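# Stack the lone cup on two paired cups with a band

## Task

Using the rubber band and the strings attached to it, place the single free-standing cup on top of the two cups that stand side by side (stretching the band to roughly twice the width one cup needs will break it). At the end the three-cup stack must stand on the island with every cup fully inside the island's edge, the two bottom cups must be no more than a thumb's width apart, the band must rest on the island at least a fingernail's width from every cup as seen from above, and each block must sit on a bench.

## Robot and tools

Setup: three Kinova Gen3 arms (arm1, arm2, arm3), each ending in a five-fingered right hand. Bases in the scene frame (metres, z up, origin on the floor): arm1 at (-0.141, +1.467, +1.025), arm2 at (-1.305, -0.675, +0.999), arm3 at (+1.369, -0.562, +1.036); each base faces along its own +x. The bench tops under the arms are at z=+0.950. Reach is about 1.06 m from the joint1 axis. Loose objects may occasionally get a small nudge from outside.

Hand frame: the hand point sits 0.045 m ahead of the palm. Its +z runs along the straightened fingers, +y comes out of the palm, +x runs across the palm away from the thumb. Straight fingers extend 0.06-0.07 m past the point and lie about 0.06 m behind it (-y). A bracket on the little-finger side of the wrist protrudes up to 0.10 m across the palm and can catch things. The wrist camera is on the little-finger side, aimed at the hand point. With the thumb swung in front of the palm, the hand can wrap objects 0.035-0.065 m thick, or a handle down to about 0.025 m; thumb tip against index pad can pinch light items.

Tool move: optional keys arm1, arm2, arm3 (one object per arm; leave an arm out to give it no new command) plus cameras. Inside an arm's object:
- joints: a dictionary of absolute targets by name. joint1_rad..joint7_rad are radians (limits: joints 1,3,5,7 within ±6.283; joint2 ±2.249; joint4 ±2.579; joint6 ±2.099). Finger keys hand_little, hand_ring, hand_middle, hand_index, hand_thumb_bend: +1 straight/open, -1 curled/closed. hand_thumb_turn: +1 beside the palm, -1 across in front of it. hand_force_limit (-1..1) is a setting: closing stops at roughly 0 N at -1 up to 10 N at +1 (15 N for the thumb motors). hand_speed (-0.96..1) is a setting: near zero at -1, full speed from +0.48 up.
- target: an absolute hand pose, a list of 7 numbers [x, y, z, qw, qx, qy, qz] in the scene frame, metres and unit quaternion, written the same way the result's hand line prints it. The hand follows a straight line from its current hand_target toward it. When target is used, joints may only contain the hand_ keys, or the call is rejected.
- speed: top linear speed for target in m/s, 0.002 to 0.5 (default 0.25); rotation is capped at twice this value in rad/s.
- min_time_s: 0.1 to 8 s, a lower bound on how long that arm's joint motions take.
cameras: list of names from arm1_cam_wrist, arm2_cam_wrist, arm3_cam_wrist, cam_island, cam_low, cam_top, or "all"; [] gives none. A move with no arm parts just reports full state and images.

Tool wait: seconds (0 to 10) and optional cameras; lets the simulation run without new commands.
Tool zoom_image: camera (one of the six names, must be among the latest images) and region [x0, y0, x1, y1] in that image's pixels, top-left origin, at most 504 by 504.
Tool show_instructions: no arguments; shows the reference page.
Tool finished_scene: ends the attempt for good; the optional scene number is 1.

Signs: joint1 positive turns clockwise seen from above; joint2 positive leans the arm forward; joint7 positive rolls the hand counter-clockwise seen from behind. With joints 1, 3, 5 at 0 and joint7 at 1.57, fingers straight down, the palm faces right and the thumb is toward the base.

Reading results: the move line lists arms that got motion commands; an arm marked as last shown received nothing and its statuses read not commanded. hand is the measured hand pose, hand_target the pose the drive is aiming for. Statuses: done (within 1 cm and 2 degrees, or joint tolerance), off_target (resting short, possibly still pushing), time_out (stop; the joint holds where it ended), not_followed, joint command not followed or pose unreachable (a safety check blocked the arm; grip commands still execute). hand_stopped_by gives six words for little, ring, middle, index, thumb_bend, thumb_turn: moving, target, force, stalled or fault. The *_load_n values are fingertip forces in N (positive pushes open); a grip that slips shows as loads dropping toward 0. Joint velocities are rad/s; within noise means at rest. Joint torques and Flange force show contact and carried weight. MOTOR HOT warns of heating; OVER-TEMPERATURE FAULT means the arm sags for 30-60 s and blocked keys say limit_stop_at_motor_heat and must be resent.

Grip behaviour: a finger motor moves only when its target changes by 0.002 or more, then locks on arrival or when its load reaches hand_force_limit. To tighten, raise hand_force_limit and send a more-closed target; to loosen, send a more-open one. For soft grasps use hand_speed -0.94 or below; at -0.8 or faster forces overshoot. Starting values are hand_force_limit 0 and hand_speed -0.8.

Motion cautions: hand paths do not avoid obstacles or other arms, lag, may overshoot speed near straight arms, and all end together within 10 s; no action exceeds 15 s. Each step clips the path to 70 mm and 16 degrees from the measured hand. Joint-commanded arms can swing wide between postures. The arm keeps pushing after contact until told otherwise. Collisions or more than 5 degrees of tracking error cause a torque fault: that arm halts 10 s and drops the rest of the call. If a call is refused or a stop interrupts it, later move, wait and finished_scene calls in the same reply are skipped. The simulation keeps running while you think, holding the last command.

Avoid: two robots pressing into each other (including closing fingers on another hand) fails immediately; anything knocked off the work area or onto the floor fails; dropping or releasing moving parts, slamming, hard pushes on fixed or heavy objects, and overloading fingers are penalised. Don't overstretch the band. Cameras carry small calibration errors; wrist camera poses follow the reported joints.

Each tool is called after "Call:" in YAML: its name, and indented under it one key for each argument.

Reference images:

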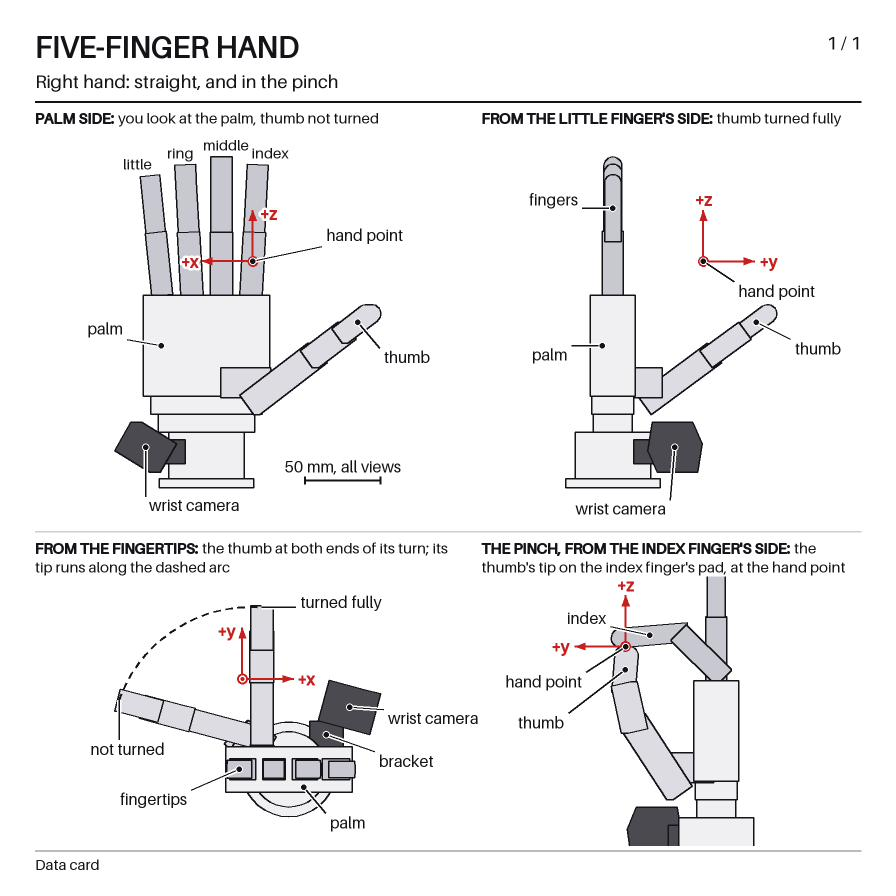

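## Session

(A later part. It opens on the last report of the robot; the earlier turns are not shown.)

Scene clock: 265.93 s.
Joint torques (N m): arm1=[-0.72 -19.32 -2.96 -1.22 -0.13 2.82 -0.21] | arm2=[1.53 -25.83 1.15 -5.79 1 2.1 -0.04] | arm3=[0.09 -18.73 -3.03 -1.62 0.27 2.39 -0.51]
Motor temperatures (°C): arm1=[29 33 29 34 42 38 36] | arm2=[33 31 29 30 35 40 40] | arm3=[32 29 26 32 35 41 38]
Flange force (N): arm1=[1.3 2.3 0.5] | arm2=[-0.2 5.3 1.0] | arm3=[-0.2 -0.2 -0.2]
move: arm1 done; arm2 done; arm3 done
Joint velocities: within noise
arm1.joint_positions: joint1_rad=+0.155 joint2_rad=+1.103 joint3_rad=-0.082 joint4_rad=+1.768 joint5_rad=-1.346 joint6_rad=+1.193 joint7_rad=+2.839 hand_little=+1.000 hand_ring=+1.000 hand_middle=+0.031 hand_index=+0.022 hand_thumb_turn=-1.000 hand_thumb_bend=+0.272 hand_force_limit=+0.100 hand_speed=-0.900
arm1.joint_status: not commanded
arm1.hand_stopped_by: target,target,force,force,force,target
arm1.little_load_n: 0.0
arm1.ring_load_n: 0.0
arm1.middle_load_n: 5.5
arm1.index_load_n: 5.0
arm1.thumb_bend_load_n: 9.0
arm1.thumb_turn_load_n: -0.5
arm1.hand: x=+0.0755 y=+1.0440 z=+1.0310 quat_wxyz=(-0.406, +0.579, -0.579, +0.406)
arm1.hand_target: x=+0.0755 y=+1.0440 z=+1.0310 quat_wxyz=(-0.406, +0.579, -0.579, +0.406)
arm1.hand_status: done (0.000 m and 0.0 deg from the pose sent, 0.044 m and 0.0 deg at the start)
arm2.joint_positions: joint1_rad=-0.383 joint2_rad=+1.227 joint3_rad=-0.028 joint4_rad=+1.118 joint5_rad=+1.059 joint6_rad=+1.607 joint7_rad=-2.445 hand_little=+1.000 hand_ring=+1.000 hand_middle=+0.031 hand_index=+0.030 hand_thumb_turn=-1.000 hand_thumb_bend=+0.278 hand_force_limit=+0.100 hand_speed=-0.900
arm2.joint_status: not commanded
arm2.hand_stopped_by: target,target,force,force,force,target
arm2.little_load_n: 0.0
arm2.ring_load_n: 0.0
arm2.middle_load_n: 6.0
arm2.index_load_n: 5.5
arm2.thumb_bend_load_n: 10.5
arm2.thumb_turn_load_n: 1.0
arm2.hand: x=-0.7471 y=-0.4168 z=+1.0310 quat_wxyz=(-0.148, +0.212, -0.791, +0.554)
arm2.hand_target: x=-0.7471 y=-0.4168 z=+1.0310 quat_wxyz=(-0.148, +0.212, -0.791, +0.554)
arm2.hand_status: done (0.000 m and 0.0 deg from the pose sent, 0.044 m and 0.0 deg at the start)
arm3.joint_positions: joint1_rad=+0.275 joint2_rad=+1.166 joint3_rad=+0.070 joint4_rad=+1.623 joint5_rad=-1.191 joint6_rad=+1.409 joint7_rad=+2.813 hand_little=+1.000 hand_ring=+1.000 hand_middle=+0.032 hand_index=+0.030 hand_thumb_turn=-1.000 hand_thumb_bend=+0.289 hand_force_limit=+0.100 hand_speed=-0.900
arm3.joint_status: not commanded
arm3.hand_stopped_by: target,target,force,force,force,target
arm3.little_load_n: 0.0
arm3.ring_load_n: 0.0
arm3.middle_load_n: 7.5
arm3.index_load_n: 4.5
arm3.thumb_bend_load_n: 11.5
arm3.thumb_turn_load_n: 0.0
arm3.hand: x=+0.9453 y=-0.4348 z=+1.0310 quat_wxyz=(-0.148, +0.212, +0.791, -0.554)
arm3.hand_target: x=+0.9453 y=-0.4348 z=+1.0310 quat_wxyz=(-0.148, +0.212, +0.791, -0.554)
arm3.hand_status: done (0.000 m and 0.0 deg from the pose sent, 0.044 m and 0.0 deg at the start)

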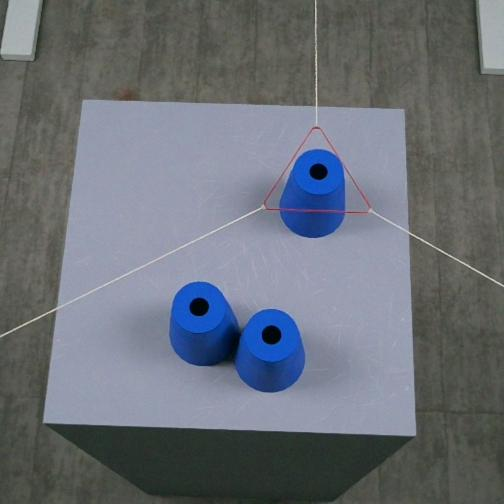

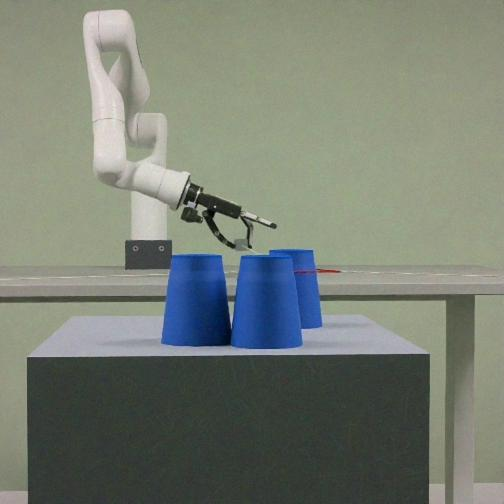

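Call:
move:
  arm1: {"target": [0.0755, 1.044, 1.037, 0.4056, -0.5792, 0.5792, -0.4056], "speed": 0.02}
  arm2: {"target": [-0.7471, -0.4168, 1.037, -0.1484, 0.2120, -0.7913, 0.5540], "speed": 0.02}
  arm3: {"target": [0.9453, -0.4348, 1.037, 0.1484, -0.2120, -0.7913, 0.5540], "speed": 0.02}

Call:
move:
  arm1: {"target": [0.0755, 1.008, 1.037, 0.4056, -0.5792, 0.5792, -0.4056], "speed": 0.02}
  arm2: {"target": [-0.7159, -0.3988, 1.037, -0.1484, 0.2120, -0.7913, 0.5540], "speed": 0.02}
  arm3: {"target": [0.9141, -0.4168, 1.037, 0.1484, -0.2120, -0.7913, 0.5540], "speed": 0.02}
  cameras: ["cam_island", "cam_low"]

Call:
zoom_image:
  camera: "cam_island"
  region: [220, 80, 420, 280]

Call:
zoom_image:
  camera: "cam_low"
  region: [220, 210, 380, 340]

Scene clock: 277.00 s.
Joint torques (N m): arm1=[-0.72 -19.17 -2.94 -1.37 -0.12 2.83 -0.17] | arm2=[1.53 -25.8 1.16 -5.85 1.01 2.11 -0.03] | arm3=[0.06 -18.64 -3.02 -1.56 0.25 2.34 -0.48]
Motor temperatures (°C): arm1=[29 33 29 34 42 38 36] | arm2=[33 31 29 30 35 40 40] | arm3=[32 29 26 32 35 41 38]
Flange force (N): arm1=[1.0 2.0 0.5] | arm2=[-0.1 5.3 1.0] | arm3=[0.3 -0.2 -0.4]
move: arm1 done; arm2 done; arm3 done
Joint velocities: within noise
arm1.joint_positions: joint1_rad=+0.154 joint2_rad=+1.089 joint3_rad=-0.082 joint4_rad=+1.773 joint5_rad=-1.344 joint6_rad=+1.195 joint7_rad=+2.829 hand_little=+1.000 hand_ring=+1.000 hand_middle=+0.031 hand_index=+0.022 hand_thumb_turn=-1.000 hand_thumb_bend=+0.272 hand_force_limit=+0.100 hand_speed=-0.900
arm1.joint_status: not commanded
arm1.hand_stopped_by: target,target,force,force,force,target
arm1.little_load_n: 0.0
arm1.ring_load_n: 0.0
arm1.middle_load_n: 5.5
arm1.index_load_n: 4.5
arm1.thumb_bend_load_n: 8.5
arm1.thumb_turn_load_n: -0.5
arm1.hand: x=+0.0755 y=+1.0440 z=+1.0370 quat_wxyz=(-0.406, +0.579, -0.579, +0.406)
arm1.hand_target: x=+0.0755 y=+1.0440 z=+1.0370 quat_wxyz=(-0.406, +0.579, -0.579, +0.406)
arm1.hand_status: done (0.000 m and 0.0 deg from the pose sent, 0.006 m and 0.0 deg at the start)
arm2.joint_positions: joint1_rad=-0.383 joint2_rad=+1.216 joint3_rad=-0.028 joint4_rad=+1.123 joint5_rad=+1.059 joint6_rad=+1.611 joint7_rad=-2.439 hand_little=+1.000 hand_ring=+1.000 hand_middle=+0.031 hand_index=+0.030 hand_thumb_turn=-1.000 hand_thumb_bend=+0.278 hand_force_limit=+0.100 hand_speed=-0.900
arm2.joint_status: not commanded
arm2.hand_stopped_by: target,target,force,force,force,target
arm2.little_load_n: 0.0
arm2.ring_load_n: 0.0
arm2.middle_load_n: 6.0
arm2.index_load_n: 5.5
arm2.thumb_bend_load_n: 10.5
arm2.thumb_turn_load_n: 0.5
arm2.hand: x=-0.7471 y=-0.4168 z=+1.0370 quat_wxyz=(-0.148, +0.212, -0.791, +0.554)
arm2.hand_target: x=-0.7471 y=-0.4168 z=+1.0370 quat_wxyz=(-0.148, +0.212, -0.791, +0.554)
arm2.hand_status: done (0.000 m and 0.0 deg from the pose sent, 0.006 m and 0.0 deg at the start)
arm3.joint_positions: joint1_rad=+0.274 joint2_rad=+1.153 joint3_rad=+0.071 joint4_rad=+1.629 joint5_rad=-1.189 joint6_rad=+1.413 joint7_rad=+2.805 hand_little=+1.000 hand_ring=+1.000 hand_middle=+0.032 hand_index=+0.030 hand_thumb_turn=-1.000 hand_thumb_bend=+0.289 hand_force_limit=+0.100 hand_speed=-0.900
arm3.joint_status: not commanded
arm3.hand_stopped_by: target,target,force,force,force,target
arm3.little_load_n: 0.0
arm3.ring_load_n: 0.0
arm3.middle_load_n: 7.5
arm3.index_load_n: 4.0
arm3.thumb_bend_load_n: 11.5
arm3.thumb_turn_load_n: 0.0
arm3.hand: x=+0.9453 y=-0.4348 z=+1.0370 quat_wxyz=(-0.148, +0.212, +0.791, -0.554)
arm3.hand_target: x=+0.9453 y=-0.4348 z=+1.0370 quat_wxyz=(-0.148, +0.212, +0.791, -0.554)
arm3.hand_status: done (0.000 m and 0.0 deg from the pose sent, 0.006 m and 0.0 deg at the start)
pictures: none

Scene clock: 279.30 s.
Joint torques (N m): arm1=[-0.36 -20.88 -2.81 -3.04 -0.87 2.58 -0.07] | arm2=[1.43 -27.39 1.47 -7.22 1.67 1.51 -0.17] | arm3=[0.29 -20.37 -3.14 -3.14 -0.5 2.03 -0.39]
Motor temperatures (°C): arm1=[29 33 29 34 42 38 36] | arm2=[33 31 29 30 35 40 40] | arm3=[32 29 26 32 35 41 38]
Flange force (N): arm1=[-0.5 2.3 0.5] | arm2=[1.4 5.2 0.8] | arm3=[-1.6 0.2 -0.3]
move: arm1 done; arm2 done; arm3 done
Joint velocities: within noise
arm1.joint_positions: joint1_rad=+0.138 joint2_rad=+1.117 joint3_rad=-0.071 joint4_rad=+1.644 joint5_rad=-1.319 joint6_rad=+1.225 joint7_rad=+2.726 hand_little=+1.000 hand_ring=+1.000 hand_middle=+0.031 hand_index=+0.022 hand_thumb_turn=-1.000 hand_thumb_bend=+0.272 hand_force_limit=+0.100 hand_speed=-0.900
arm1.joint_status: not commanded
arm1.hand_stopped_by: target,target,force,force,force,target
arm1.little_load_n: 0.0
arm1.ring_load_n: 0.0
arm1.middle_load_n: 5.5
arm1.index_load_n: 5.0
arm1.thumb_bend_load_n: 9.0
arm1.thumb_turn_load_n: 0.0
arm1.hand: x=+0.0755 y=+1.0080 z=+1.0370 quat_wxyz=(-0.406, +0.579, -0.579, +0.406)
arm1.hand_target: x=+0.0755 y=+1.0080 z=+1.0370 quat_wxyz=(-0.406, +0.579, -0.579, +0.406)
arm1.hand_status: done (0.000 m and 0.0 deg from the pose sent, 0.036 m and 0.0 deg at the start)
arm2.joint_positions: joint1_rad=-0.368 joint2_rad=+1.287 joint3_rad=-0.016 joint4_rad=+0.933 joint5_rad=+1.071 joint6_rad=+1.649 joint7_rad=-2.323 hand_little=+1.000 hand_ring=+1.000 hand_middle=+0.031 hand_index=+0.030 hand_thumb_turn=-1.000 hand_thumb_bend=+0.278 hand_force_limit=+0.100 hand_speed=-0.900
arm2.joint_status: not commanded
arm2.hand_stopped_by: target,target,force,force,force,target
arm2.little_load_n: 0.0
arm2.ring_load_n: 0.0
arm2.middle_load_n: 6.0
arm2.index_load_n: 5.0
arm2.thumb_bend_load_n: 10.5
arm2.thumb_turn_load_n: 0.0
arm2.hand: x=-0.7159 y=-0.3988 z=+1.0370 quat_wxyz=(-0.148, +0.212, -0.791, +0.554)
arm2.hand_target: x=-0.7159 y=-0.3988 z=+1.0370 quat_wxyz=(-0.148, +0.212, -0.791, +0.554)
arm2.hand_status: done (0.000 m and 0.0 deg from the pose sent, 0.036 m and 0.0 deg at the start)
arm3.joint_positions: joint1_rad=+0.256 joint2_rad=+1.185 joint3_rad=+0.070 joint4_rad=+1.498 joint5_rad=-1.194 joint6_rad=+1.442 joint7_rad=+2.709 hand_little=+1.000 hand_ring=+1.000 hand_middle=+0.032 hand_index=+0.030 hand_thumb_turn=-1.000 hand_thumb_bend=+0.289 hand_force_limit=+0.100 hand_speed=-0.900
arm3.joint_status: not commanded
arm3.hand_stopped_by: target,target,force,force,force,target
arm3.little_load_n: 0.0
arm3.ring_load_n: 0.0
arm3.middle_load_n: 7.0
arm3.index_load_n: 4.5
arm3.thumb_bend_load_n: 11.5
arm3.thumb_turn_load_n: 0.0
arm3.hand: x=+0.9141 y=-0.4168 z=+1.0370 quat_wxyz=(-0.148, +0.212, +0.791, -0.554)
arm3.hand_target: x=+0.9141 y=-0.4168 z=+1.0370 quat_wxyz=(-0.148, +0.212, +0.791, -0.554)
arm3.hand_status: done (0.000 m and 0.0 deg from the pose sent, 0.036 m and 0.0 deg at the start)

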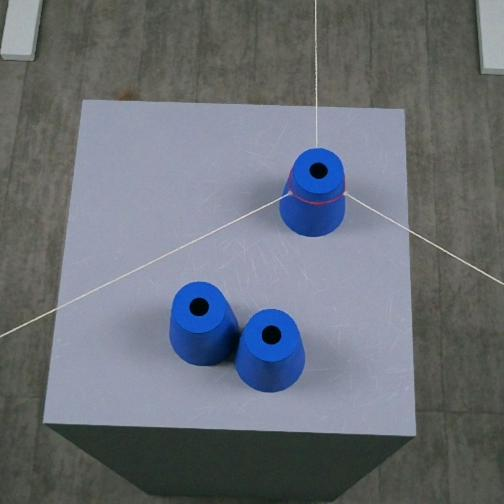

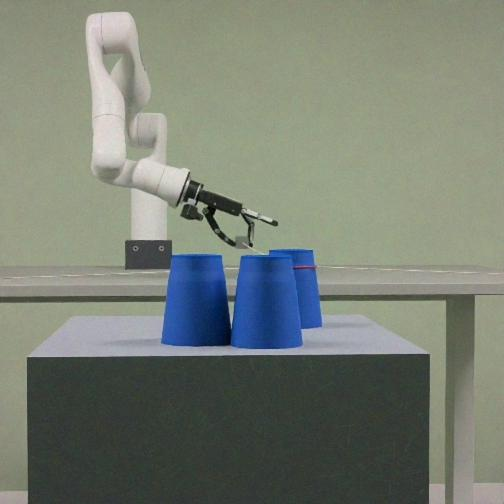

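Scaled by 2.520 from the camera's image (finer frame: 720x720).

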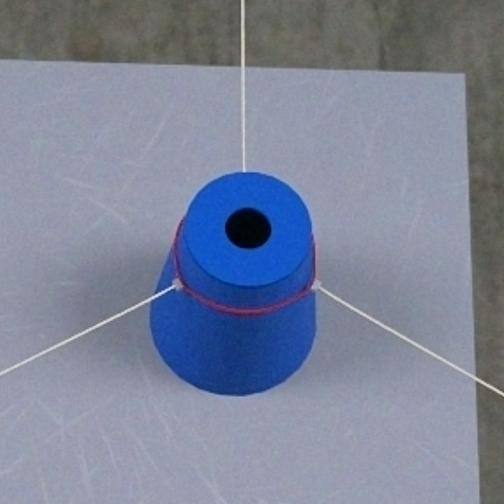

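Scaled by 3.150 from the camera's image (finer frame: 720x720).

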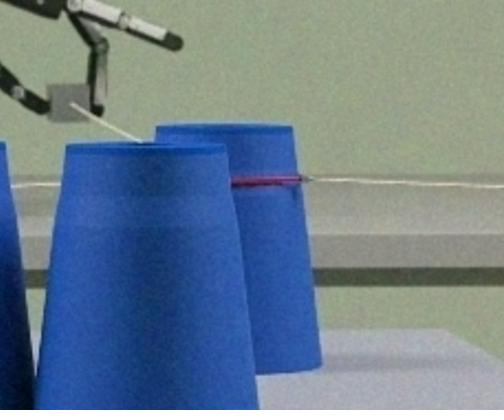

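Call:
move:
  arm1: {"target": [0.1171, 0.9104, 1.36, 0.2195, -0.3135, 0.7568, -0.5299], "speed": 0.1}
  arm2: {"target": [-0.6325, -0.3693, 1.36, -0.3492, 0.4987, -0.6499, 0.4551], "speed": 0.1}
  arm3: {"target": [0.8388, -0.3733, 1.36, 0.1484, -0.2120, -0.7913, 0.5540], "speed": 0.1}
  cameras: ["all"]

Call:
zoom_image:
  camera: "cam_island"
  region: [220, 80, 420, 280]

Call:
zoom_image:
  camera: "cam_low"
  region: [220, 210, 380, 340]

Scene clock: 343.00 s.
Joint torques (N m): arm1=[-0.29 -15.34 -0.98 -9.28 -1.16 1.6 -0.06] | arm2=[1.44 -22.71 -0.09 -10.88 1.91 0.25 -0.18] | arm3=[0.27 -21.2 -2.87 -7.45 -1.89 0.57 -0.39]
Motor temperatures (°C): arm1=[29 33 29 34 42 38 36] | arm2=[33 31 29 30 35 40 40] | arm3=[32 29 26 32 35 41 38]
Flange force (N): arm1=[0.6 2.5 0.9] | arm2=[-1.1 7.7 0.5] | arm3=[-2.5 1.5 0.6]
move: arm1 done; arm2 done; arm3 done
Joint velocities: within noise
arm1.joint_positions: joint1_rad=-0.055 joint2_rad=+0.312 joint3_rad=-0.125 joint4_rad=+1.887 joint5_rad=-1.866 joint6_rad=+0.571 joint7_rad=+2.190 hand_little=+1.000 hand_ring=+1.000 hand_middle=+0.031 hand_index=+0.022 hand_thumb_turn=-1.000 hand_thumb_bend=+0.272 hand_force_limit=+0.100 hand_speed=-0.900
arm1.joint_status: not commanded
arm1.hand_stopped_by: target,target,force,force,force,target
arm1.little_load_n: 0.0
arm1.ring_load_n: -0.5
arm1.middle_load_n: 5.5
arm1.index_load_n: 4.5
arm1.thumb_bend_load_n: 8.5
arm1.thumb_turn_load_n: 0.0
arm1.hand: x=+0.1171 y=+0.9104 z=+1.3600 quat_wxyz=(-0.220, +0.313, -0.757, +0.530)
arm1.hand_target: x=+0.1171 y=+0.9104 z=+1.3600 quat_wxyz=(-0.220, +0.313, -0.757, +0.530)
arm1.hand_status: done (0.000 m and 0.0 deg from the pose sent, 0.340 m and 45.0 deg at the start)
arm2.joint_positions: joint1_rad=-0.189 joint2_rad=+0.558 joint3_rad=-0.073 joint4_rad=+1.363 joint5_rad=+1.419 joint6_rad=+0.993 joint7_rad=-1.784 hand_little=+1.000 hand_ring=+1.000 hand_middle=+0.031 hand_index=+0.030 hand_thumb_turn=-1.000 hand_thumb_bend=+0.278 hand_force_limit=+0.100 hand_speed=-0.900
arm2.joint_status: not commanded
arm2.hand_stopped_by: target,target,force,force,force,target
arm2.little_load_n: 0.0
arm2.ring_load_n: 0.0
arm2.middle_load_n: 6.0
arm2.index_load_n: 5.0
arm2.thumb_bend_load_n: 10.5
arm2.thumb_turn_load_n: 0.0
arm2.hand: x=-0.6325 y=-0.3693 z=+1.3600 quat_wxyz=(-0.349, +0.499, -0.650, +0.455)
arm2.hand_target: x=-0.6325 y=-0.3693 z=+1.3600 quat_wxyz=(-0.349, +0.499, -0.650, +0.455)
arm2.hand_status: done (0.000 m and 0.0 deg from the pose sent, 0.335 m and 45.0 deg at the start)
arm3.joint_positions: joint1_rad=+0.220 joint2_rad=+0.837 joint3_rad=+0.088 joint4_rad=+1.002 joint5_rad=-1.221 joint6_rad=+1.756 joint7_rad=+1.920 hand_little=+1.000 hand_ring=+1.000 hand_middle=+0.032 hand_index=+0.030 hand_thumb_turn=-1.000 hand_thumb_bend=+0.289 hand_force_limit=+0.100 hand_speed=-0.900
arm3.joint_status: not commanded
arm3.hand_stopped_by: target,target,force,force,force,target
arm3.little_load_n: 0.0
arm3.ring_load_n: 0.0
arm3.middle_load_n: 7.0
arm3.index_load_n: 4.5
arm3.thumb_bend_load_n: 11.5
arm3.thumb_turn_load_n: 0.0
arm3.hand: x=+0.8388 y=-0.3733 z=+1.3600 quat_wxyz=(-0.148, +0.212, +0.791, -0.554)
arm3.hand_target: x=+0.8388 y=-0.3733 z=+1.3600 quat_wxyz=(-0.148, +0.212, +0.791, -0.554)
arm3.hand_status: done (0.000 m and 0.0 deg from the pose sent, 0.335 m and 0.0 deg at the start)
pictures: arm1_cam_wrist, arm2_cam_wrist, arm3_cam_wrist, cam_island, cam_low, cam_top
arm1_cam_wrist: T_world_to_cam=[[-0.38647, 0.06527, -0.91999, 1.2374], [0.23264, 0.97214, -0.02875, -0.86594], [0.89248, -0.22514, -0.39088, 0.74855]] pos_world=[0.01159, 0.92958, 1.40609]
arm2_cam_wrist: T_world_to_cam=[[-0.344, -0.19032, -0.91948, 0.96493], [-0.29969, 0.95028, -0.08457, 0.28263], [0.88986, 0.24646, -0.38393, 1.29212]] pos_world=[-0.73317, -0.40339, 1.40722]
arm3_cam_wrist: T_world_to_cam=[[-0.01557, 0.40051, -0.91616, 1.41218], [0.99979, 0.01881, -0.00877, -0.81223], [0.01372, -0.9161, -0.40072, 0.30567]] pos_world=[0.82986, -0.27029, 1.40914]

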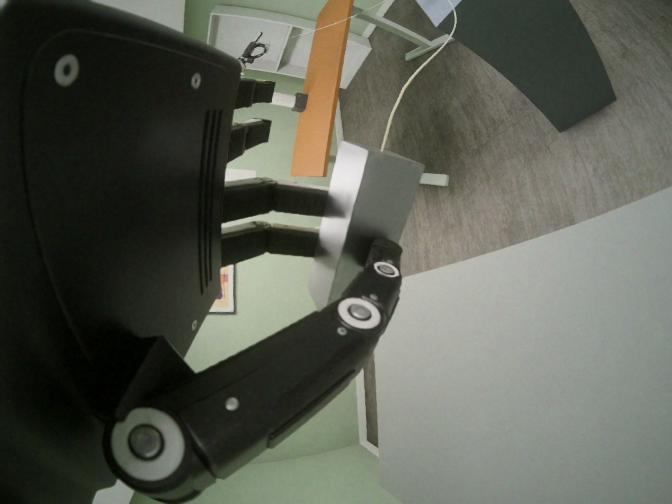

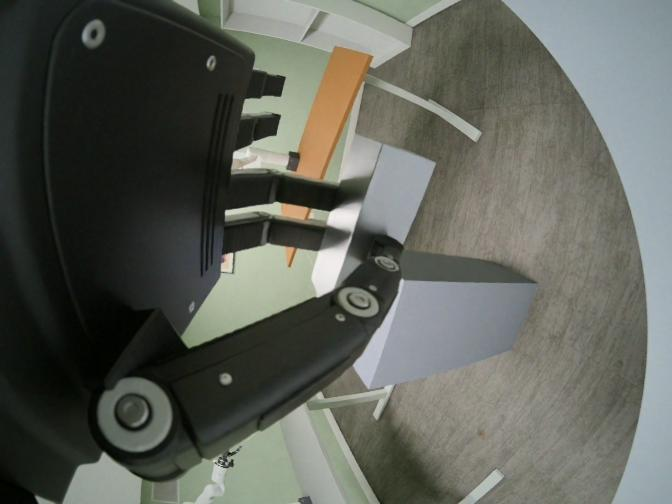

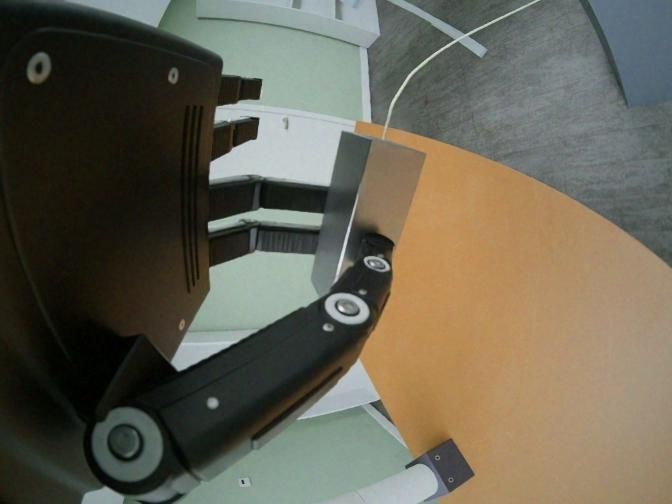

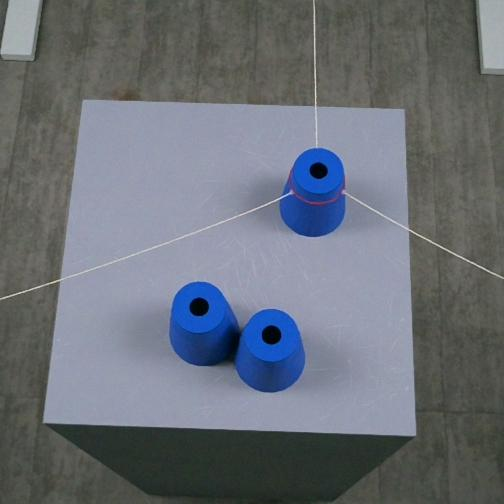

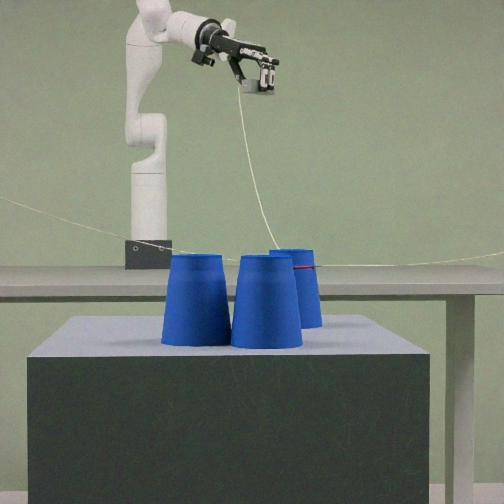

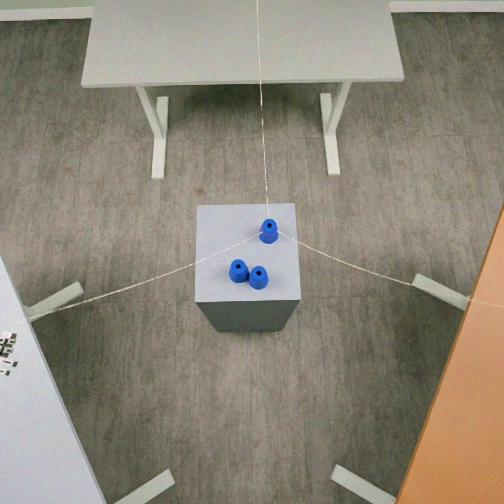

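Scaled by 2.520 from the camera's image (finer frame: 720x720).

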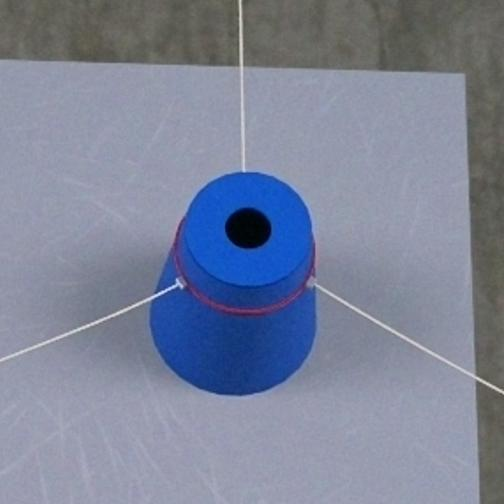

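Scaled by 3.150 from the camera's image (finer frame: 720x720).

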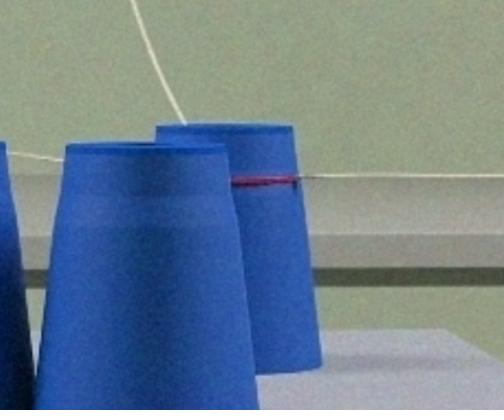

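Call:
move:
  arm1: {"target": [0.1171, 0.9104, 1.40, 0.2195, -0.3135, 0.7568, -0.5299], "speed": 0.04}
  arm2: {"target": [-0.6325, -0.3693, 1.40, -0.3492, 0.4987, -0.6499, 0.4551], "speed": 0.04}
  arm3: {"target": [0.8388, -0.3733, 1.40, 0.1484, -0.2120, -0.7913, 0.5540], "speed": 0.04}
  cameras: ["cam_island", "cam_low", "cam_top"]

Call:
zoom_image:
  camera: "cam_island"
  region: [220, 80, 420, 280]

Call:
zoom_image:
  camera: "cam_low"
  region: [220, 210, 380, 340]

Scene clock: 349.30 s.
Joint torques (N m): arm1=[-0.26 -14.94 -0.84 -9.82 -1.25 1.03 -0.17] | arm2=[1.45 -22.54 -0.21 -11.2 2 -0.08 -0.17] | arm3=[0.38 -21.1 -2.81 -7.65 -1.91 0.29 -0.37]
Motor temperatures (°C): arm1=[29 33 29 34 42 38 36] | arm2=[33 31 29 30 35 40 40] | arm3=[32 29 26 32 35 41 38]
Flange force (N): arm1=[0.5 3.1 1.2] | arm2=[-1.4 7.7 0.5] | arm3=[-2.6 1.7 1.0]
move: arm1 done; arm2 done; arm3 done
Joint velocities: within noise
arm1.joint_positions: joint1_rad=-0.055 joint2_rad=+0.259 joint3_rad=-0.123 joint4_rad=+1.813 joint5_rad=-1.672 joint6_rad=+0.549 joint7_rad=+1.954 hand_little=+1.000 hand_ring=+1.000 hand_middle=+0.031 hand_index=+0.022 hand_thumb_turn=-1.000 hand_thumb_bend=+0.272 hand_force_limit=+0.100 hand_speed=-0.900
arm1.joint_status: not commanded
arm1.hand_stopped_by: target,target,force,force,force,target
arm1.little_load_n: 0.0
arm1.ring_load_n: 0.0
arm1.middle_load_n: 5.5
arm1.index_load_n: 5.0
arm1.thumb_bend_load_n: 8.5
arm1.thumb_turn_load_n: 0.0
arm1.hand: x=+0.1171 y=+0.9104 z=+1.4000 quat_wxyz=(-0.219, +0.314, -0.757, +0.530)
arm1.hand_target: x=+0.1171 y=+0.9104 z=+1.4000 quat_wxyz=(-0.219, +0.314, -0.757, +0.530)
arm1.hand_status: done (0.000 m and 0.0 deg from the pose sent, 0.040 m and 0.0 deg at the start)
arm2.joint_positions: joint1_rad=-0.180 joint2_rad=+0.529 joint3_rad=-0.091 joint4_rad=+1.281 joint5_rad=+1.355 joint6_rad=+1.021 joint7_rad=-1.655 hand_little=+1.000 hand_ring=+1.000 hand_middle=+0.031 hand_index=+0.030 hand_thumb_turn=-1.000 hand_thumb_bend=+0.278 hand_force_limit=+0.100 hand_speed=-0.900
arm2.joint_status: not commanded
arm2.hand_stopped_by: target,target,force,force,force,target
arm2.little_load_n: 0.0
arm2.ring_load_n: 0.0
arm2.middle_load_n: 6.5
arm2.index_load_n: 5.5
arm2.thumb_bend_load_n: 10.5
arm2.thumb_turn_load_n: 0.5
arm2.hand: x=-0.6325 y=-0.3693 z=+1.4000 quat_wxyz=(-0.349, +0.499, -0.650, +0.455)
arm2.hand_target: x=-0.6325 y=-0.3693 z=+1.4000 quat_wxyz=(-0.349, +0.499, -0.650, +0.455)
arm2.hand_status: done (0.000 m and 0.0 deg from the pose sent, 0.040 m and 0.0 deg at the start)
arm3.joint_positions: joint1_rad=+0.224 joint2_rad=+0.813 joint3_rad=+0.085 joint4_rad=+0.919 joint5_rad=-1.238 joint6_rad=+1.794 joint7_rad=+1.818 hand_little=+1.000 hand_ring=+1.000 hand_middle=+0.032 hand_index=+0.030 hand_thumb_turn=-1.000 hand_thumb_bend=+0.289 hand_force_limit=+0.100 hand_speed=-0.900
arm3.joint_status: not commanded
arm3.hand_stopped_by: target,target,force,force,force,target
arm3.little_load_n: 0.0
arm3.ring_load_n: 0.0
arm3.middle_load_n: 7.0
arm3.index_load_n: 4.5
arm3.thumb_bend_load_n: 11.5
arm3.thumb_turn_load_n: -0.5
arm3.hand: x=+0.8388 y=-0.3733 z=+1.4000 quat_wxyz=(-0.148, +0.212, +0.791, -0.554)
arm3.hand_target: x=+0.8388 y=-0.3733 z=+1.4000 quat_wxyz=(-0.148, +0.212, +0.791, -0.554)
arm3.hand_status: done (0.000 m and 0.0 deg from the pose sent, 0.040 m and 0.0 deg at the start)

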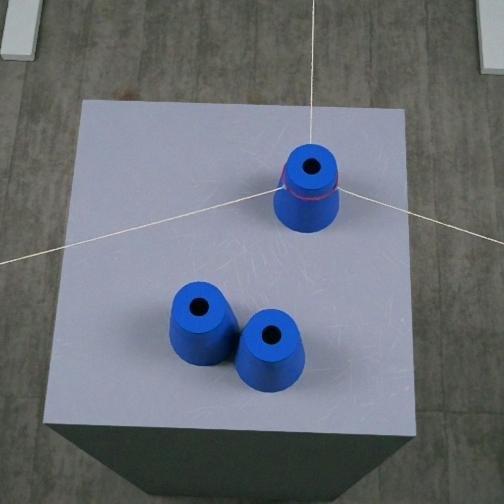

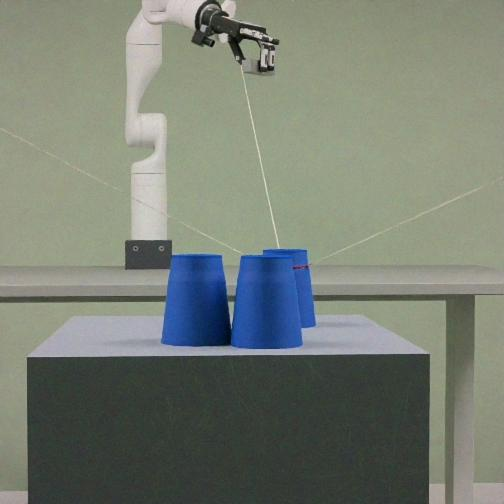

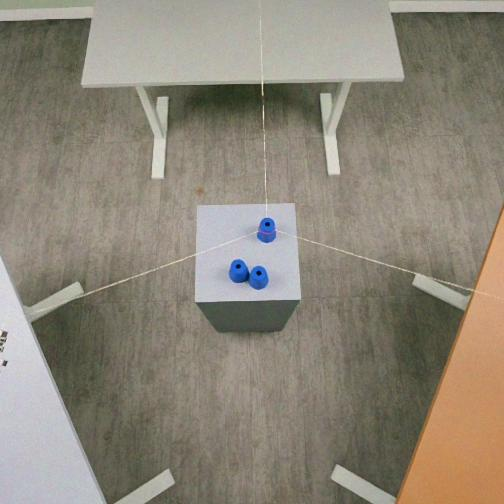

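Scaled by 2.520 from the camera's image (finer frame: 720x720).

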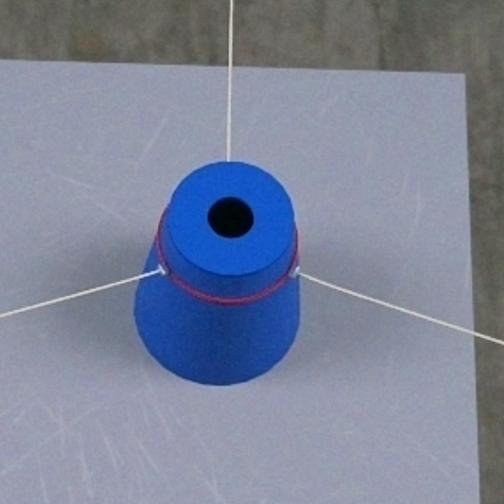

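Scaled by 3.150 from the camera's image (finer frame: 720x720).

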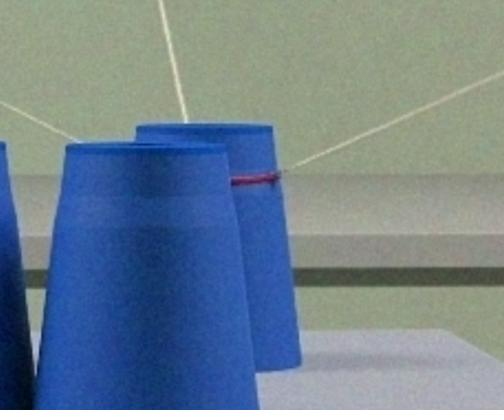

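Call:
move:
  arm1: {"target": [0.1171, 0.9104, 1.42, 0.2195, -0.3135, 0.7568, -0.5299], "speed": 0.03}
  arm2: {"target": [-0.6325, -0.3693, 1.42, -0.3492, 0.4987, -0.6499, 0.4551], "speed": 0.03}
  arm3: {"target": [0.8388, -0.3733, 1.42, 0.1484, -0.2120, -0.7913, 0.5540], "speed": 0.03}
  cameras: ["cam_island", "cam_low", "cam_top"]

Call:
zoom_image:
  camera: "cam_island"
  region: [220, 80, 420, 280]

Call:
zoom_image:
  camera: "cam_low"
  region: [220, 210, 380, 340]

Scene clock: 356.00 s.
Joint torques (N m): arm1=[-0.34 -14.8 -0.83 -10.13 -1.29 0.76 -0.08] | arm2=[1.46 -22.52 -0.26 -11.28 2.04 -0.24 -0.18] | arm3=[0.3 -21.21 -2.94 -7.71 -2 0.21 -0.43]
Motor temperatures (°C): arm1=[29 33 29 34 42 38 36] | arm2=[33 32 29 30 35 40 40] | arm3=[32 29 26 32 35 41 38]
Flange force (N): arm1=[0.7 2.8 0.9] | arm2=[-1.7 7.5 0.5] | arm3=[-2.7 2.2 1.1]
move: arm1 done; arm2 done; arm3 done
Joint velocities: within noise
arm1.joint_positions: joint1_rad=-0.062 joint2_rad=+0.237 joint3_rad=-0.113 joint4_rad=+1.772 joint5_rad=-1.572 joint6_rad=+0.550 joint7_rad=+1.833 hand_little=+1.000 hand_ring=+1.000 hand_middle=+0.031 hand_index=+0.022 hand_thumb_turn=-1.000 hand_thumb_bend=+0.272 hand_force_limit=+0.100 hand_speed=-0.900
arm1.joint_status: not commanded
arm1.hand_stopped_by: target,target,force,force,force,target
arm1.little_load_n: 0.0
arm1.ring_load_n: 0.0
arm1.middle_load_n: 5.5
arm1.index_load_n: 4.5
arm1.thumb_bend_load_n: 8.5
arm1.thumb_turn_load_n: 0.0
arm1.hand: x=+0.1171 y=+0.9104 z=+1.4200 quat_wxyz=(-0.220, +0.313, -0.757, +0.530)
arm1.hand_target: x=+0.1171 y=+0.9104 z=+1.4200 quat_wxyz=(-0.220, +0.313, -0.757, +0.530)
arm1.hand_status: done (0.000 m and 0.0 deg from the pose sent, 0.020 m and 0.0 deg at the start)
arm2.joint_positions: joint1_rad=-0.176 joint2_rad=+0.518 joint3_rad=-0.099 joint4_rad=+1.234 joint5_rad=+1.324 joint6_rad=+1.039 joint7_rad=-1.591 hand_little=+1.000 hand_ring=+1.000 hand_middle=+0.031 hand_index=+0.030 hand_thumb_turn=-1.000 hand_thumb_bend=+0.278 hand_force_limit=+0.100 hand_speed=-0.900
arm2.joint_status: not commanded
arm2.hand_stopped_by: target,target,force,force,force,target
arm2.little_load_n: 0.0
arm2.ring_load_n: 0.0
arm2.middle_load_n: 6.0
arm2.index_load_n: 5.5
arm2.thumb_bend_load_n: 10.5
arm2.thumb_turn_load_n: 0.0
arm2.hand: x=-0.6325 y=-0.3693 z=+1.4200 quat_wxyz=(-0.349, +0.499, -0.650, +0.455)
arm2.hand_target: x=-0.6325 y=-0.3693 z=+1.4200 quat_wxyz=(-0.349, +0.499, -0.650, +0.455)
arm2.hand_status: done (0.000 m and 0.0 deg from the pose sent, 0.020 m and 0.0 deg at the start)
arm3.joint_positions: joint1_rad=+0.226 joint2_rad=+0.806 joint3_rad=+0.082 joint4_rad=+0.869 joint5_rad=-1.248 joint6_rad=+1.813 joint7_rad=+1.763 hand_little=+1.000 hand_ring=+1.000 hand_middle=+0.032 hand_index=+0.030 hand_thumb_turn=-1.000 hand_thumb_bend=+0.289 hand_force_limit=+0.100 hand_speed=-0.900
arm3.joint_status: not commanded
arm3.hand_stopped_by: target,target,force,force,force,target
arm3.little_load_n: 0.0
arm3.ring_load_n: -0.5
arm3.middle_load_n: 7.0
arm3.index_load_n: 4.5
arm3.thumb_bend_load_n: 12.0
arm3.thumb_turn_load_n: 0.0
arm3.hand: x=+0.8388 y=-0.3733 z=+1.4200 quat_wxyz=(-0.148, +0.212, +0.791, -0.554)
arm3.hand_target: x=+0.8388 y=-0.3733 z=+1.4200 quat_wxyz=(-0.148, +0.212, +0.791, -0.554)
arm3.hand_status: done (0.000 m and 0.0 deg from the pose sent, 0.020 m and 0.0 deg at the start)

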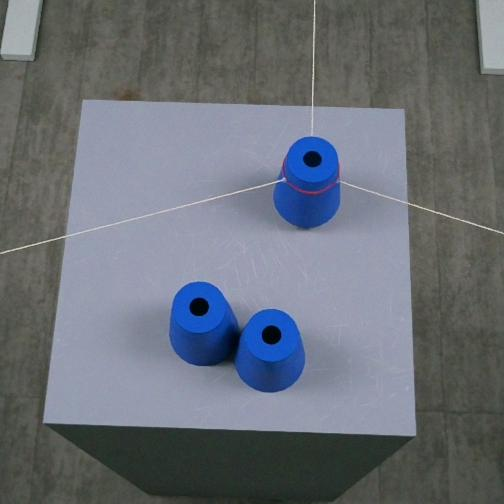

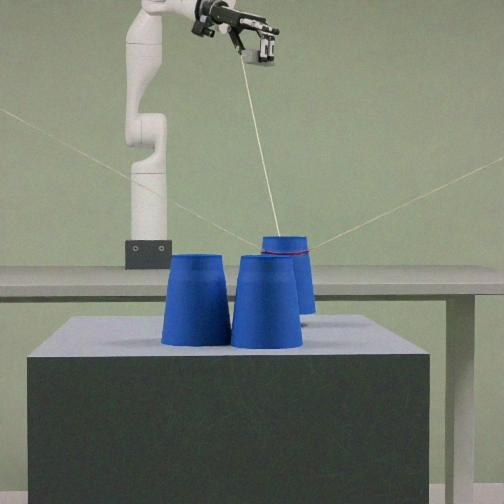

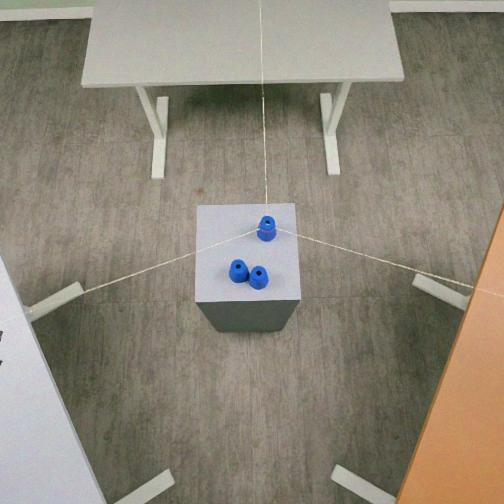

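Scaled by 2.520 from the camera's image (finer frame: 720x720).

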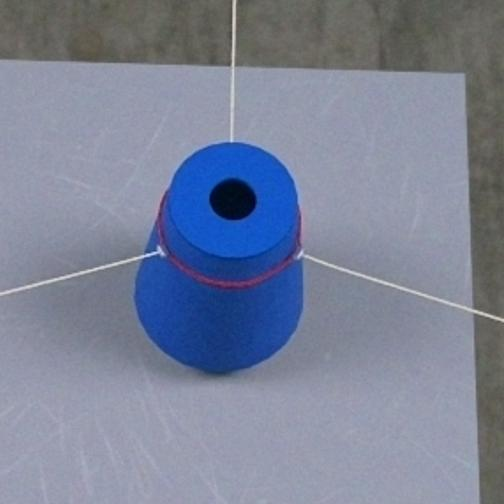

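Scaled by 3.150 from the camera's image (finer frame: 720x720).

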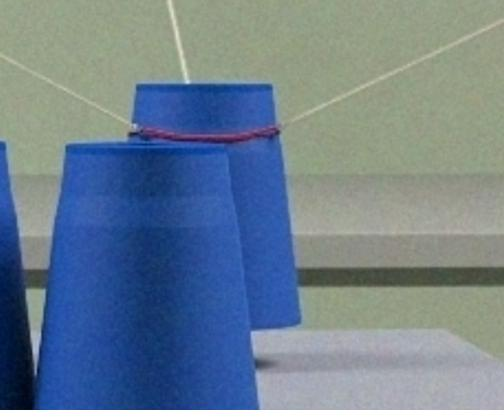

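Call:
move:
  arm1: {"target": [0.1171, 0.9104, 1.47, 0.2195, -0.3135, 0.7568, -0.5299], "speed": 0.04}
  arm2: {"target": [-0.6325, -0.3693, 1.47, -0.3492, 0.4987, -0.6499, 0.4551], "speed": 0.04}
  arm3: {"target": [0.8388, -0.3733, 1.47, 0.1484, -0.2120, -0.7913, 0.5540], "speed": 0.04}
  cameras: ["cam_island", "cam_low"]

Call:
zoom_image:
  camera: "cam_low"
  region: [220, 150, 380, 310]

Scene clock: 369.70 s.
Joint torques (N m): arm1=[-0.28 -14.51 -0.55 -10.56 -1.41 -0.05 -0.03] | arm2=[1.45 -22.42 -0.31 -11.44 2.08 -0.65 -0.16] | arm3=[0.28 -21.02 -2.92 -7.68 -1.99 -0.2 -0.41]
Motor temperatures (°C): arm1=[29 33 29 34 42 38 36] | arm2=[33 32 29 31 35 40 40] | arm3=[32 29 26 32 36 41 38]
Flange force (N): arm1=[0.9 2.3 0.9] | arm2=[-1.9 7.4 0.3] | arm3=[-3.4 2.5 1.5]
move: arm1 done; arm2 done; arm3 done
Joint velocities: within noise
arm1.joint_positions: joint1_rad=-0.092 joint2_rad=+0.194 joint3_rad=-0.075 joint4_rad=+1.657 joint5_rad=-1.336 joint6_rad=+0.579 joint7_rad=+1.543 hand_little=+1.000 hand_ring=+1.000 hand_middle=+0.031 hand_index=+0.022 hand_thumb_turn=-1.000 hand_thumb_bend=+0.272 hand_force_limit=+0.100 hand_speed=-0.900
arm1.joint_status: not commanded
arm1.hand_stopped_by: target,target,force,force,force,target
arm1.little_load_n: 0.0
arm1.ring_load_n: 0.0
arm1.middle_load_n: 5.5
arm1.index_load_n: 5.0
arm1.thumb_bend_load_n: 8.5
arm1.thumb_turn_load_n: 0.0
arm1.hand: x=+0.1171 y=+0.9104 z=+1.4700 quat_wxyz=(-0.220, +0.313, -0.757, +0.530)
arm1.hand_target: x=+0.1171 y=+0.9104 z=+1.4700 quat_wxyz=(-0.220, +0.313, -0.757, +0.530)
arm1.hand_status: done (0.000 m and 0.0 deg from the pose sent, 0.050 m and 0.0 deg at the start)
arm2.joint_positions: joint1_rad=-0.167 joint2_rad=+0.504 joint3_rad=-0.121 joint4_rad=+1.098 joint5_rad=+1.254 joint6_rad=+1.092 joint7_rad=-1.430 hand_little=+1.000 hand_ring=+1.000 hand_middle=+0.031 hand_index=+0.030 hand_thumb_turn=-1.000 hand_thumb_bend=+0.278 hand_force_limit=+0.100 hand_speed=-0.900
arm2.joint_status: not commanded
arm2.hand_stopped_by: target,target,force,force,force,target
arm2.little_load_n: 0.0
arm2.ring_load_n: 0.0
arm2.middle_load_n: 6.0
arm2.index_load_n: 5.5
arm2.thumb_bend_load_n: 10.5
arm2.thumb_turn_load_n: 0.0
arm2.hand: x=-0.6325 y=-0.3693 z=+1.4701 quat_wxyz=(-0.349, +0.499, -0.650, +0.455)
arm2.hand_target: x=-0.6325 y=-0.3693 z=+1.4700 quat_wxyz=(-0.349, +0.499, -0.650, +0.455)
arm2.hand_status: done (0.000 m and 0.0 deg from the pose sent, 0.050 m and 0.0 deg at the start)
arm3.joint_positions: joint1_rad=+0.235 joint2_rad=+0.803 joint3_rad=+0.072 joint4_rad=+0.714 joint5_rad=-1.282 joint6_rad=+1.862 joint7_rad=+1.607 hand_little=+1.000 hand_ring=+1.000 hand_middle=+0.032 hand_index=+0.030 hand_thumb_turn=-1.000 hand_thumb_bend=+0.289 hand_force_limit=+0.100 hand_speed=-0.900
arm3.joint_status: not commanded
arm3.hand_stopped_by: target,target,force,force,force,target
arm3.little_load_n: 0.0
arm3.ring_load_n: 0.0
arm3.middle_load_n: 7.0
arm3.index_load_n: 5.0
arm3.thumb_bend_load_n: 12.0
arm3.thumb_turn_load_n: 0.0
arm3.hand: x=+0.8388 y=-0.3733 z=+1.4700 quat_wxyz=(-0.148, +0.212, +0.791, -0.554)
arm3.hand_target: x=+0.8388 y=-0.3733 z=+1.4700 quat_wxyz=(-0.148, +0.212, +0.791, -0.554)
arm3.hand_status: done (0.000 m and 0.0 deg from the pose sent, 0.050 m and 0.0 deg at the start)

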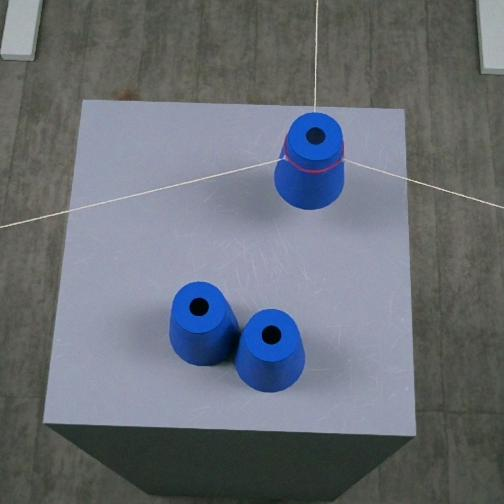

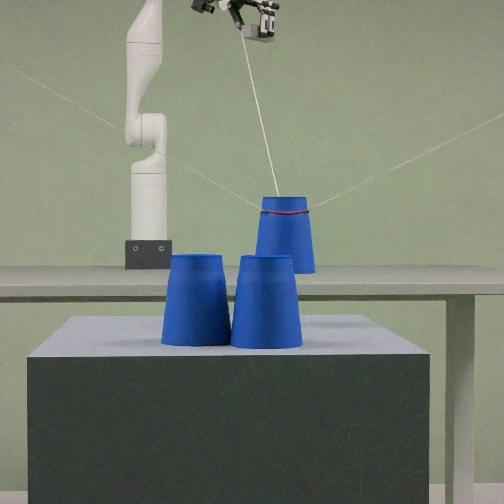

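Scaled by 3.150 from the camera's image (finer frame: 720x720).

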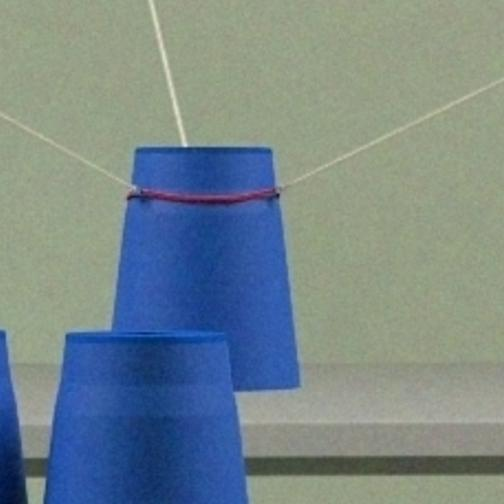

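Call:
move:
  arm1: {"target": [0.0911, 0.8494, 1.525, 0.2195, -0.3135, 0.7568, -0.5299], "speed": 0.04}
  arm2: {"target": [-0.6585, -0.4303, 1.525, -0.3492, 0.4987, -0.6499, 0.4551], "speed": 0.04}
  arm3: {"target": [0.8128, -0.4343, 1.525, 0.1484, -0.2120, -0.7913, 0.5540], "speed": 0.04}
  cameras: ["cam_island", "cam_low"]

Call:
zoom_image:
  camera: "cam_low"
  region: [180, 120, 340, 280]

Scene clock: 377.37 s.
Joint torques (N m): arm1=[-0.34 -17.09 -0.62 -10.66 -1.69 -0.77 -0.04] | arm2=[1.43 -19.79 -0.64 -11.56 2 -0.95 -0.16] | arm3=[0.41 -20.41 -3.07 -7.9 -2.03 -0.63 -0.39]
Motor temperatures (°C): arm1=[29 33 29 34 42 38 36] | arm2=[33 32 29 31 35 40 40] | arm3=[32 29 26 32 36 41 38]
Flange force (N): arm1=[1.3 1.8 0.9] | arm2=[-2.7 7.0 0.8] | arm3=[-3.3 3.0 1.6]
move: arm1 done; arm2 done; arm3 done
Joint velocities: within noise
arm1.joint_positions: joint1_rad=-0.084 joint2_rad=+0.309 joint3_rad=+0.016 joint4_rad=+1.325 joint5_rad=-1.119 joint6_rad=+0.746 joint7_rad=+1.267 hand_little=+1.000 hand_ring=+1.000 hand_middle=+0.031 hand_index=+0.022 hand_thumb_turn=-1.000 hand_thumb_bend=+0.272 hand_force_limit=+0.100 hand_speed=-0.900
arm1.joint_status: not commanded
arm1.hand_stopped_by: target,target,force,force,force,target
arm1.little_load_n: 0.0
arm1.ring_load_n: 0.0
arm1.middle_load_n: 5.5
arm1.index_load_n: 4.5
arm1.thumb_bend_load_n: 9.0
arm1.thumb_turn_load_n: 0.0
arm1.hand: x=+0.0911 y=+0.8494 z=+1.5250 quat_wxyz=(-0.219, +0.313, -0.757, +0.530)
arm1.hand_target: x=+0.0911 y=+0.8494 z=+1.5250 quat_wxyz=(-0.219, +0.313, -0.757, +0.530)
arm1.hand_status: done (0.000 m and 0.0 deg from the pose sent, 0.086 m and 0.0 deg at the start)
arm2.joint_positions: joint1_rad=-0.091 joint2_rad=+0.350 joint3_rad=-0.134 joint4_rad=+1.166 joint5_rad=+1.185 joint6_rad=+1.071 joint7_rad=-1.313 hand_little=+1.000 hand_ring=+1.000 hand_middle=+0.031 hand_index=+0.030 hand_thumb_turn=-1.000 hand_thumb_bend=+0.278 hand_force_limit=+0.100 hand_speed=-0.900
arm2.joint_status: not commanded
arm2.hand_stopped_by: target,target,force,force,force,target
arm2.little_load_n: 0.0
arm2.ring_load_n: 0.0
arm2.middle_load_n: 6.5
arm2.index_load_n: 5.0
arm2.thumb_bend_load_n: 10.5
arm2.thumb_turn_load_n: 0.0
arm2.hand: x=-0.6585 y=-0.4303 z=+1.5250 quat_wxyz=(-0.349, +0.499, -0.650, +0.455)
arm2.hand_target: x=-0.6585 y=-0.4303 z=+1.5250 quat_wxyz=(-0.349, +0.499, -0.650, +0.455)
arm2.hand_status: done (0.000 m and 0.0 deg from the pose sent, 0.086 m and 0.0 deg at the start)
arm3.joint_positions: joint1_rad=+0.134 joint2_rad=+0.738 joint3_rad=+0.064 joint4_rad=+0.660 joint5_rad=-1.300 joint6_rad=+1.799 joint7_rad=+1.457 hand_little=+1.000 hand_ring=+1.000 hand_middle=+0.032 hand_index=+0.030 hand_thumb_turn=-1.000 hand_thumb_bend=+0.289 hand_force_limit=+0.100 hand_speed=-0.900
arm3.joint_status: not commanded
arm3.hand_stopped_by: target,target,force,force,force,target
arm3.little_load_n: 0.0
arm3.ring_load_n: 0.0
arm3.middle_load_n: 7.0
arm3.index_load_n: 5.0
arm3.thumb_bend_load_n: 11.5
arm3.thumb_turn_load_n: 0.0
arm3.hand: x=+0.8128 y=-0.4343 z=+1.5250 quat_wxyz=(-0.148, +0.212, +0.791, -0.554)
arm3.hand_target: x=+0.8128 y=-0.4343 z=+1.5250 quat_wxyz=(-0.148, +0.212, +0.791, -0.554)
arm3.hand_status: done (0.000 m and 0.0 deg from the pose sent, 0.086 m and 0.0 deg at the start)

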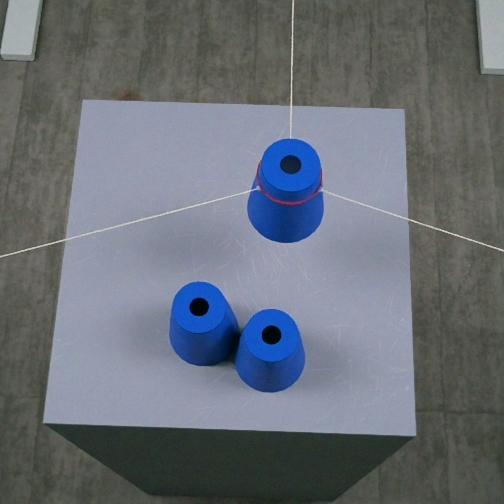

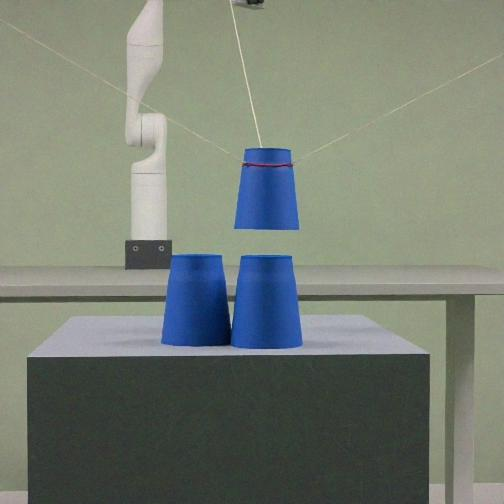

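Scaled by 3.150 from the camera's image (finer frame: 720x720).

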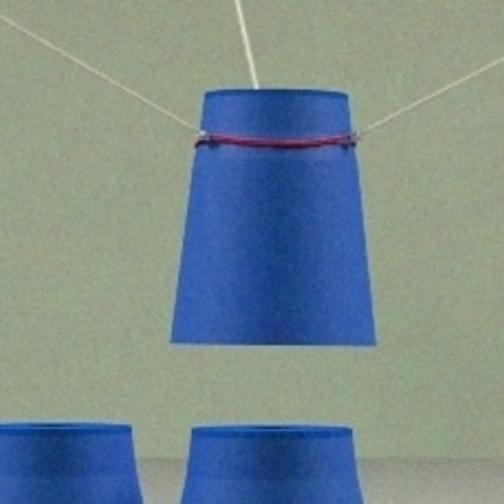

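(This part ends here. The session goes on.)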